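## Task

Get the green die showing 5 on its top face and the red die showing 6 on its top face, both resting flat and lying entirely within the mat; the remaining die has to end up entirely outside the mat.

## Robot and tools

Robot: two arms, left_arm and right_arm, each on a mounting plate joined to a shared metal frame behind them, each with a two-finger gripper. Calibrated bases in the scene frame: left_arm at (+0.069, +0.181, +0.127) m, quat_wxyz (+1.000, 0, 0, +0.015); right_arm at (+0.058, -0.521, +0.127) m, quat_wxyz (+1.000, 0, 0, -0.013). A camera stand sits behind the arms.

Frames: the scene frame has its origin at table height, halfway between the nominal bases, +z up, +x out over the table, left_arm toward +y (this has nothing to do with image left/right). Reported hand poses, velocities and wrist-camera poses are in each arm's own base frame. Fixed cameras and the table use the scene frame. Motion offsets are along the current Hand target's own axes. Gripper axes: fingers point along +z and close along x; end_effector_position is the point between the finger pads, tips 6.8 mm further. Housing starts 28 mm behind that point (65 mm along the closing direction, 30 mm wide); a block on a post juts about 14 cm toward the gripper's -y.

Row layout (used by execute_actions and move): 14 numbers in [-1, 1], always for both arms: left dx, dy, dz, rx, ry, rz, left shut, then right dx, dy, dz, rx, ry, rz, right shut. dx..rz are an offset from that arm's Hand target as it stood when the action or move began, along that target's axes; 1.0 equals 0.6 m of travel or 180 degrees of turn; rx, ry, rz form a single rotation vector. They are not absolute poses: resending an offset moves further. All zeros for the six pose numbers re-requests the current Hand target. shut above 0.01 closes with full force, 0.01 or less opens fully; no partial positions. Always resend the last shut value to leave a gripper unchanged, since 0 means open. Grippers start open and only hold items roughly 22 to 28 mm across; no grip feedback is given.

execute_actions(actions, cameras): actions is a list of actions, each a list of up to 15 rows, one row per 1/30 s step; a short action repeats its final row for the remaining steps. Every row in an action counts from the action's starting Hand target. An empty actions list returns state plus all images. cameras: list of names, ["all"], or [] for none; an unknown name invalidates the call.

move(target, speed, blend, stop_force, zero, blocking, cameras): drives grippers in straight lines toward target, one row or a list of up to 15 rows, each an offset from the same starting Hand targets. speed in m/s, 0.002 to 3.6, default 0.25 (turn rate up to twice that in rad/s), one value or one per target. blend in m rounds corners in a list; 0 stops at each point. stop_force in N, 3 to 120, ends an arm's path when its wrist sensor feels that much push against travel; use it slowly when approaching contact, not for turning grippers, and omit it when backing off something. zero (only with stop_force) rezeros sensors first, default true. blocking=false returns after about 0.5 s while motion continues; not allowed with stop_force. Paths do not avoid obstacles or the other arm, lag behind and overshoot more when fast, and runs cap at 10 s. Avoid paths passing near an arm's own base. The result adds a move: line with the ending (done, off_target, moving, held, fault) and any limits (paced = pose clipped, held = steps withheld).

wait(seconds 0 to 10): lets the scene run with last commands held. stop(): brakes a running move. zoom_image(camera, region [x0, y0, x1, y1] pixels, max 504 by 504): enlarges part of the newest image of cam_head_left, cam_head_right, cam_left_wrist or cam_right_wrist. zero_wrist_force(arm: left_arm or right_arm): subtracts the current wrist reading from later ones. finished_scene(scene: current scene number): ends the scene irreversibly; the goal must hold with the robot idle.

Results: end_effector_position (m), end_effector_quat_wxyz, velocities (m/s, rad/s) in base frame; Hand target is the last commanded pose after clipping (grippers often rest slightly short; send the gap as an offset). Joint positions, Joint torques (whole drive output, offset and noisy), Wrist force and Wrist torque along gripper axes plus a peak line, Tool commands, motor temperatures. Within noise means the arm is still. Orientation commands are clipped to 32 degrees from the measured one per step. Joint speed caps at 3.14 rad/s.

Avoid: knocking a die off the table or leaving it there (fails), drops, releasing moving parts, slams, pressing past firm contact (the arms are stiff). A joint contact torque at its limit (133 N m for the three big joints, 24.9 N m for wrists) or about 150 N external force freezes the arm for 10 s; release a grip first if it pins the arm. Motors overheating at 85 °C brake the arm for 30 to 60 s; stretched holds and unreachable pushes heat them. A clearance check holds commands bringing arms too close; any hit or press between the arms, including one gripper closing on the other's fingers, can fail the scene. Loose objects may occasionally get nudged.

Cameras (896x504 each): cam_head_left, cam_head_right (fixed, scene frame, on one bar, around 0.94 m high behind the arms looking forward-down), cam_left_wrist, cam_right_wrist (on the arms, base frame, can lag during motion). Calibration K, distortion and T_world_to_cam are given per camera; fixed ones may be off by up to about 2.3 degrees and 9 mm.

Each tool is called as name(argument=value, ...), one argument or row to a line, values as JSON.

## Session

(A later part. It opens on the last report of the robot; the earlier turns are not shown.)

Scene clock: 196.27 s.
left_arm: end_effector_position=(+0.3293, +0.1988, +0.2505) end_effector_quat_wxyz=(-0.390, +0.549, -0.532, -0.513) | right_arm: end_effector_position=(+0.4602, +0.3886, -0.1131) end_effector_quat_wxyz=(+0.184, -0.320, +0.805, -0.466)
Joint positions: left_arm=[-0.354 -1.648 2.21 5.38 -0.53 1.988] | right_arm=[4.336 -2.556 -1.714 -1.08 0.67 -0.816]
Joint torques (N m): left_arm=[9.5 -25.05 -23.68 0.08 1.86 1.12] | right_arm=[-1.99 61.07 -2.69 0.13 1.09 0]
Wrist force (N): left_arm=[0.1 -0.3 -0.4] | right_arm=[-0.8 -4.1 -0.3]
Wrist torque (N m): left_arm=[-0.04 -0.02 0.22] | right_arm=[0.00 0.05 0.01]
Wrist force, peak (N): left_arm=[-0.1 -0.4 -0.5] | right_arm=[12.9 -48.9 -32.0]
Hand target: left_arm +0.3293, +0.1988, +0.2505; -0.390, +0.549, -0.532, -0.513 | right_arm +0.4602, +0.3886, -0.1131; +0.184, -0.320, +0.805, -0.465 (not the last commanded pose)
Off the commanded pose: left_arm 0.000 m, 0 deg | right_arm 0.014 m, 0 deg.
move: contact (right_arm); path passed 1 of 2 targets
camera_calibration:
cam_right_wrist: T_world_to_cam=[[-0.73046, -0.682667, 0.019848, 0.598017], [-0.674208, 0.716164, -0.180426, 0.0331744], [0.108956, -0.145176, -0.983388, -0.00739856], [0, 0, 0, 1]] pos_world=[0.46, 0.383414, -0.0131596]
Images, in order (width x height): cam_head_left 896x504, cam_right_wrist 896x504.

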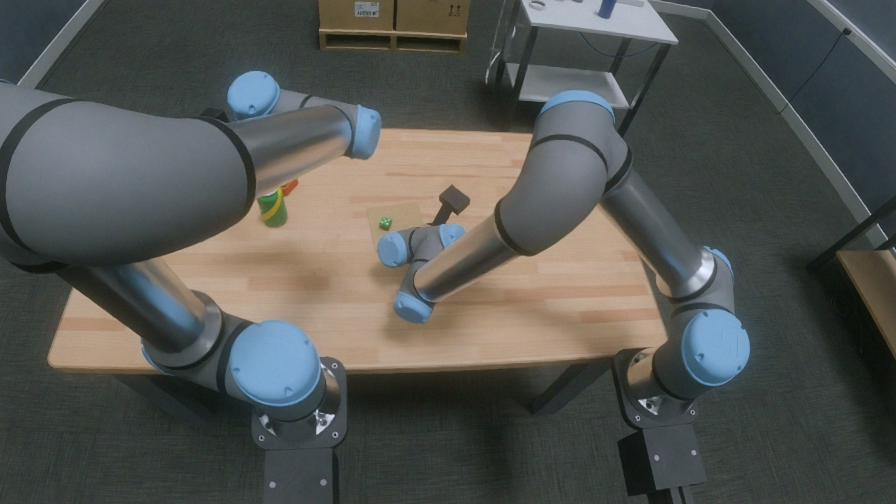

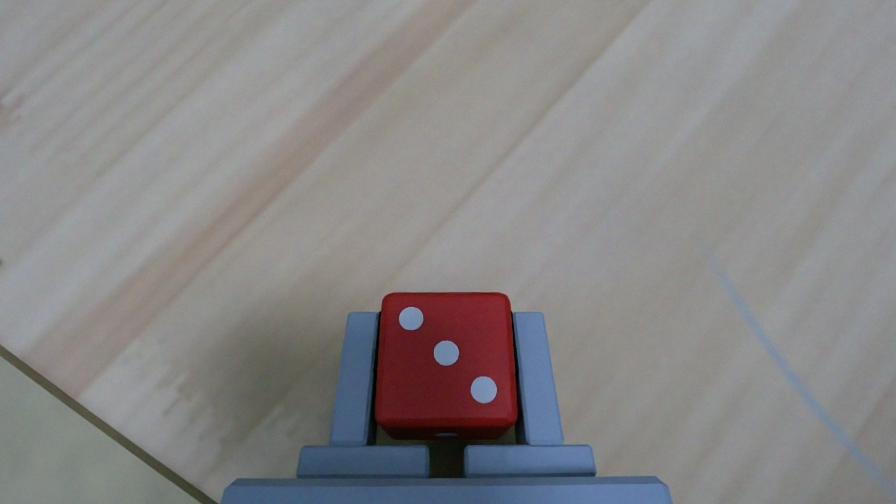

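move(
  target=[
    [0,0,0,0,0,0,0,0,0,0,0,0,0,0],
    [0,0,0,0,0,0,0,0,0,-0.01,0,0,0,0],
    [0,0,0,0,0,0,0,0,0.0087,-0.0025,-0.333,0,0,0],
  ],
  speed=[0.1,0.1,0.4],
  cameras=["cam_right_wrist"],
)

Scene clock: 208.07 s.
left_arm: end_effector_position=(+0.3293, +0.1988, +0.2505) end_effector_quat_wxyz=(-0.390, +0.549, -0.532, -0.513) | right_arm: end_effector_position=(+0.4576, +0.3914, -0.1170) end_effector_quat_wxyz=(+0.000, -0.369, +0.930, -0.001)
Joint positions: left_arm=[-0.354 -1.648 2.21 5.38 -0.53 1.988] | right_arm=[4.073 -2.447 -1.841 -0.426 1.569 -1.394]
Joint torques (N m): left_arm=[8.41 -23.77 -23.91 0.36 2.03 1.22] | right_arm=[4.55 48.95 15.08 0.54 1.07 1.06]
Wrist force (N): left_arm=[0.3 0.1 -0.4] | right_arm=[-0.7 -0.4 0.9]
Wrist torque (N m): left_arm=[-0.01 -0.03 0.23] | right_arm=[-0.02 0.03 -0.15]
Wrist force, peak (N): left_arm=[0.5 -0.3 -0.2] | right_arm=[-0.9 -4.1 -0.4]
Hand target: left_arm +0.3293, +0.1988, +0.2505; -0.390, +0.549, -0.532, -0.513 | right_arm +0.4575, +0.3915, -0.1169; +0.000, -0.369, +0.930, -0.001
Off the commanded pose: left_arm 0.000 m, 0 deg | right_arm 0.000 m, 0 deg.
move: done
camera_calibration:
cam_right_wrist: T_world_to_cam=[[-0.718674, -0.695213, 0.0136723, 0.596855], [-0.44378, 0.473716, 0.760692, 0.128226], [-0.53532, 0.540622, -0.648969, 0.0550126], [0, 0, 0, 1]] pos_world=[0.515297, 0.324458, -0.0699991]
Images, in order (width x height): cam_right_wrist 896x504.

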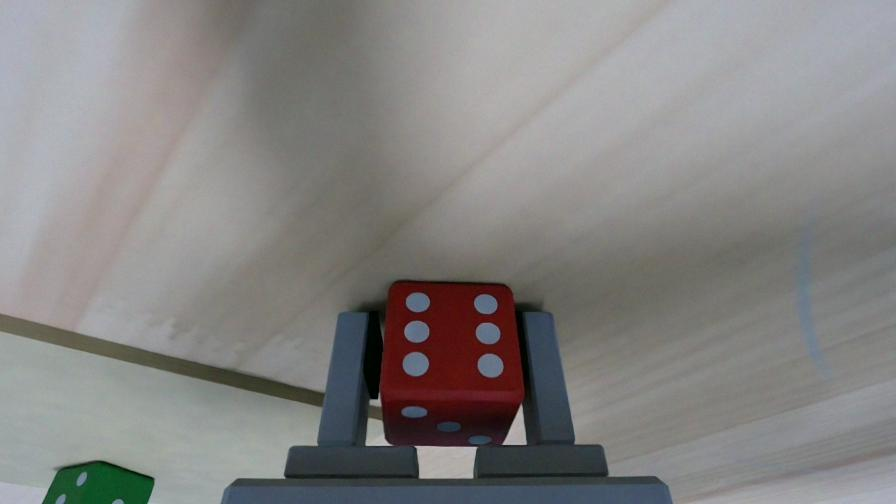

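move(
  target=[
    [0,0,0,0,0,0,0,0,0,0,-0.078,0,0,0],
    [0,0,0,0,0,0,0,0,0,0,-0.078,0,0,1],
    [0,0,0,0,0,0,0,0,0,-0.15,-0.078,0,0,1],
    [0,0,0,0,0,0,0,-0.133,0.091,-0.12,0.3288,-0.0669,-0.1159,1],
  ],
  speed=[0.3,0.3,0.3,0.5],
  blend=[0,0,0.02,0],
  cameras=["cam_right_wrist","cam_head_right"],
)

Scene clock: 227.87 s.
left_arm: end_effector_position=(+0.3293, +0.1988, +0.2505) end_effector_quat_wxyz=(-0.390, +0.549, -0.532, -0.513) | right_arm: end_effector_position=(+0.4782, +0.4862, -0.0453) end_effector_quat_wxyz=(+0.273, -0.474, +0.725, -0.420)
Joint positions: left_arm=[-0.354 -1.648 2.21 5.38 -0.53 1.988] | right_arm=[4.392 -2.512 -1.706 -0.658 0.53 -1.385]
Joint torques (N m): left_arm=[8.78 -23.87 -23.49 0.71 1.77 1.3] | right_arm=[-8.39 63.83 -1.25 4.18 -2.75 -1.71]
Wrist force (N): left_arm=[0.0 -0.1 -0.4] | right_arm=[0.1 -0.8 1.1]
Wrist torque (N m): left_arm=[-0.03 -0.01 0.23] | right_arm=[0.02 0.03 -0.05]
Wrist force, peak (N): left_arm=[0.2 -0.5 -0.4] | right_arm=[-0.3 -1.1 2.9]
Hand target: left_arm +0.3293, +0.1988, +0.2505; -0.390, +0.549, -0.532, -0.513 | right_arm +0.4782, +0.4861, -0.0452; +0.273, -0.474, +0.725, -0.420
Off the commanded pose: left_arm 0.000 m, 0 deg | right_arm 0.000 m, 0 deg.
move: done
camera_calibration:
cam_right_wrist: T_world_to_cam=[[-0.405381, -0.913916, 0.0205733, 0.633438], [-0.900563, 0.39539, -0.180698, 0.251844], [0.157008, -0.0917791, -0.983323, 0.0226462], [0, 0, 0, 1]] pos_world=[0.480029, 0.481411, 0.0547443]
Images, in order (width x height): cam_head_right 896x504, cam_right_wrist 896x504.

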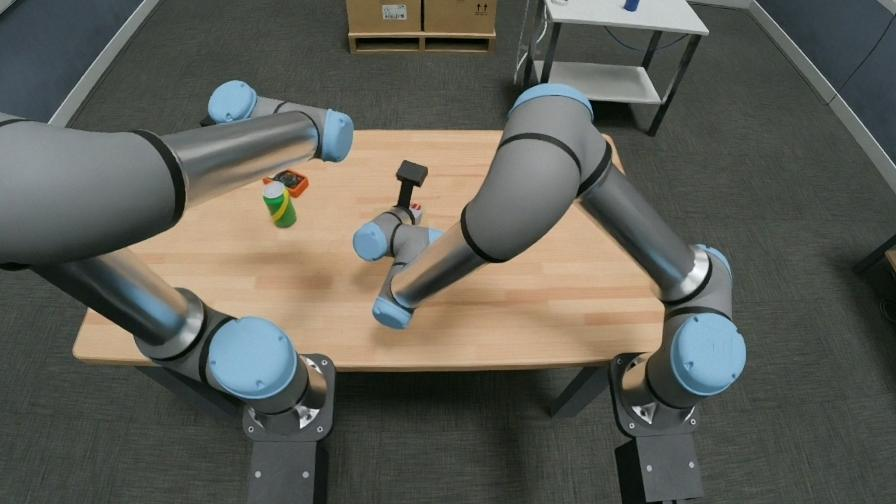

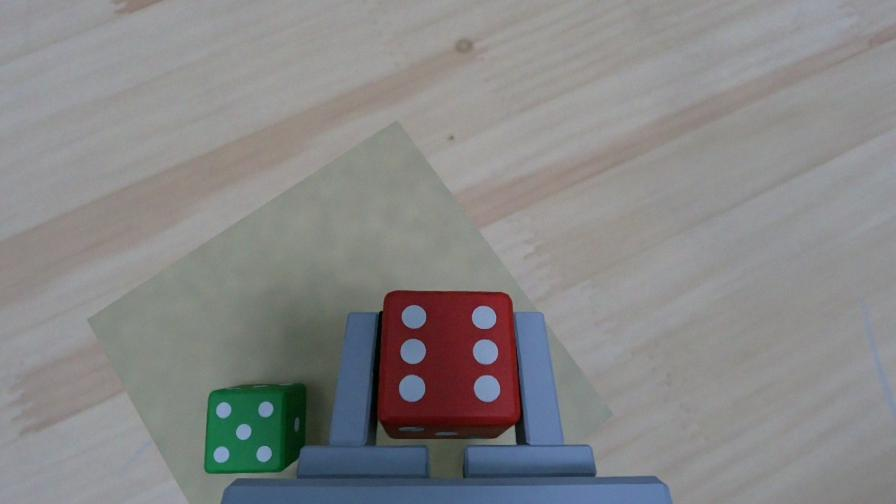

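move(
  target=[
    [0,0,0,0,0,0,0,0,0.075,0.0433,0,0,0,1],
    [0,0,0,0,0,0,0,0,0.12,0.0692,0,0,0,1],
  ],
  speed=[0.15,0.03],
  stop_force=5,
)

Scene clock: 234.03 s.
left_arm: end_effector_position=(+0.3293, +0.1988, +0.2505) end_effector_quat_wxyz=(-0.390, +0.549, -0.532, -0.513) | right_arm: end_effector_position=(+0.4782, +0.4859, -0.1094) end_effector_quat_wxyz=(+0.273, -0.474, +0.724, -0.420)
Joint positions: left_arm=[-0.354 -1.648 2.21 5.38 -0.53 1.988] | right_arm=[4.392 -2.649 -1.657 -0.57 0.53 -1.385]
Joint torques (N m): left_arm=[8.73 -23.59 -22.72 0.54 1.94 1.09] | right_arm=[-5.2 62.18 -3.39 2.7 1.75 0.36]
Wrist force (N): left_arm=[0.0 0.0 -0.3] | right_arm=[-2.0 -6.4 -0.9]
Wrist torque (N m): left_arm=[-0.01 -0.01 0.22] | right_arm=[0.02 0.07 0.00]
Wrist force, peak (N): left_arm=[0.4 -0.1 -0.6] | right_arm=[6.3 -32.5 -21.2]
Hand target: left_arm +0.3293, +0.1988, +0.2505; -0.390, +0.549, -0.532, -0.513 | right_arm +0.4782, +0.4859, -0.1094; +0.273, -0.474, +0.725, -0.420 (not the last commanded pose)
Off the commanded pose: left_arm 0.000 m, 0 deg | right_arm 0.019 m, 0 deg.
move: contact (right_arm); path passed 1 of 2 targets

move(
  target=[
    [0,0,0,0,0,0,0,0,0,0,0,0,0,0],
    [0,0,0,0,0,0,0,0,0,-0.1,0,0,0,0],
    [0,0,0,0,0,0,0,0,-0.07,-0.14,0,0,0,0],
  ],
  speed=[0.1,0.15,0.3],
  blend=[0,0.02,0],
  cameras=["cam_right_wrist"],
)

Scene clock: 239.47 s.
left_arm: end_effector_position=(+0.3293, +0.1988, +0.2505) end_effector_quat_wxyz=(-0.390, +0.549, -0.532, -0.513) | right_arm: end_effector_position=(+0.4308, +0.5069, -0.0312) end_effector_quat_wxyz=(+0.273, -0.474, +0.725, -0.420)
Joint positions: left_arm=[-0.354 -1.648 2.21 5.38 -0.53 1.988] | right_arm=[4.474 -2.455 -1.722 -0.832 0.549 -1.229]
Joint torques (N m): left_arm=[8.01 -23.9 -23.86 0.57 1.96 1.37] | right_arm=[5.41 53.56 23.52 2.4 -3.16 -0.14]
Wrist force (N): left_arm=[0.0 -0.2 -0.2] | right_arm=[0.1 -1.0 2.2]
Wrist torque (N m): left_arm=[-0.02 -0.01 0.22] | right_arm=[-0.01 0.03 -0.10]
Wrist force, peak (N): left_arm=[0.4 -0.3 -0.4] | right_arm=[-2.1 -6.5 -0.8]
Hand target: left_arm +0.3293, +0.1988, +0.2505; -0.390, +0.549, -0.532, -0.513 | right_arm +0.4308, +0.5070, -0.0311; +0.273, -0.474, +0.725, -0.420
Off the commanded pose: left_arm 0.000 m, 0 deg | right_arm 0.000 m, 0 deg.
move: done
camera_calibration:
cam_right_wrist: T_world_to_cam=[[-0.405388, -0.913913, 0.0205826, 0.632853], [-0.900527, 0.395376, -0.180913, 0.203509], [0.157201, -0.0918753, -0.983284, 0.0457173], [0, 0, 0, 1]] pos_world=[0.432629, 0.502111, 0.0687447]
Images, in order (width x height): cam_right_wrist 896x504.

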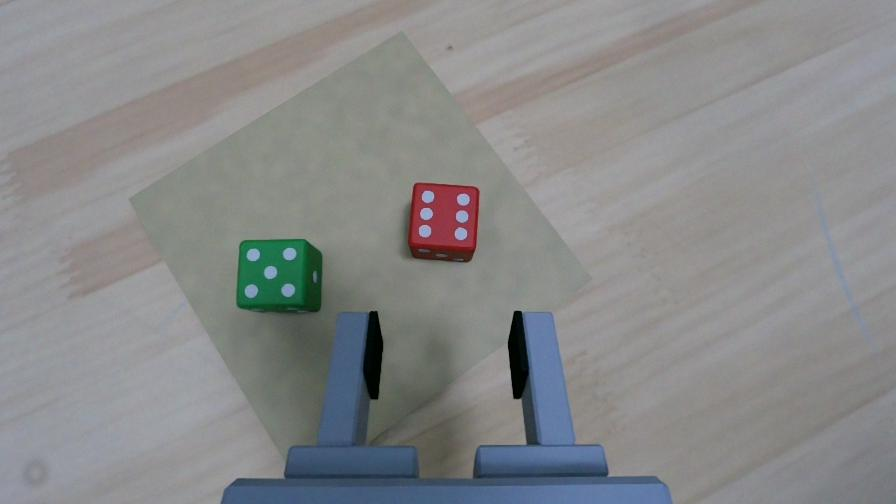

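Both right.

finished_scene(
  scene=2,
)

The scene is finished: the task was done.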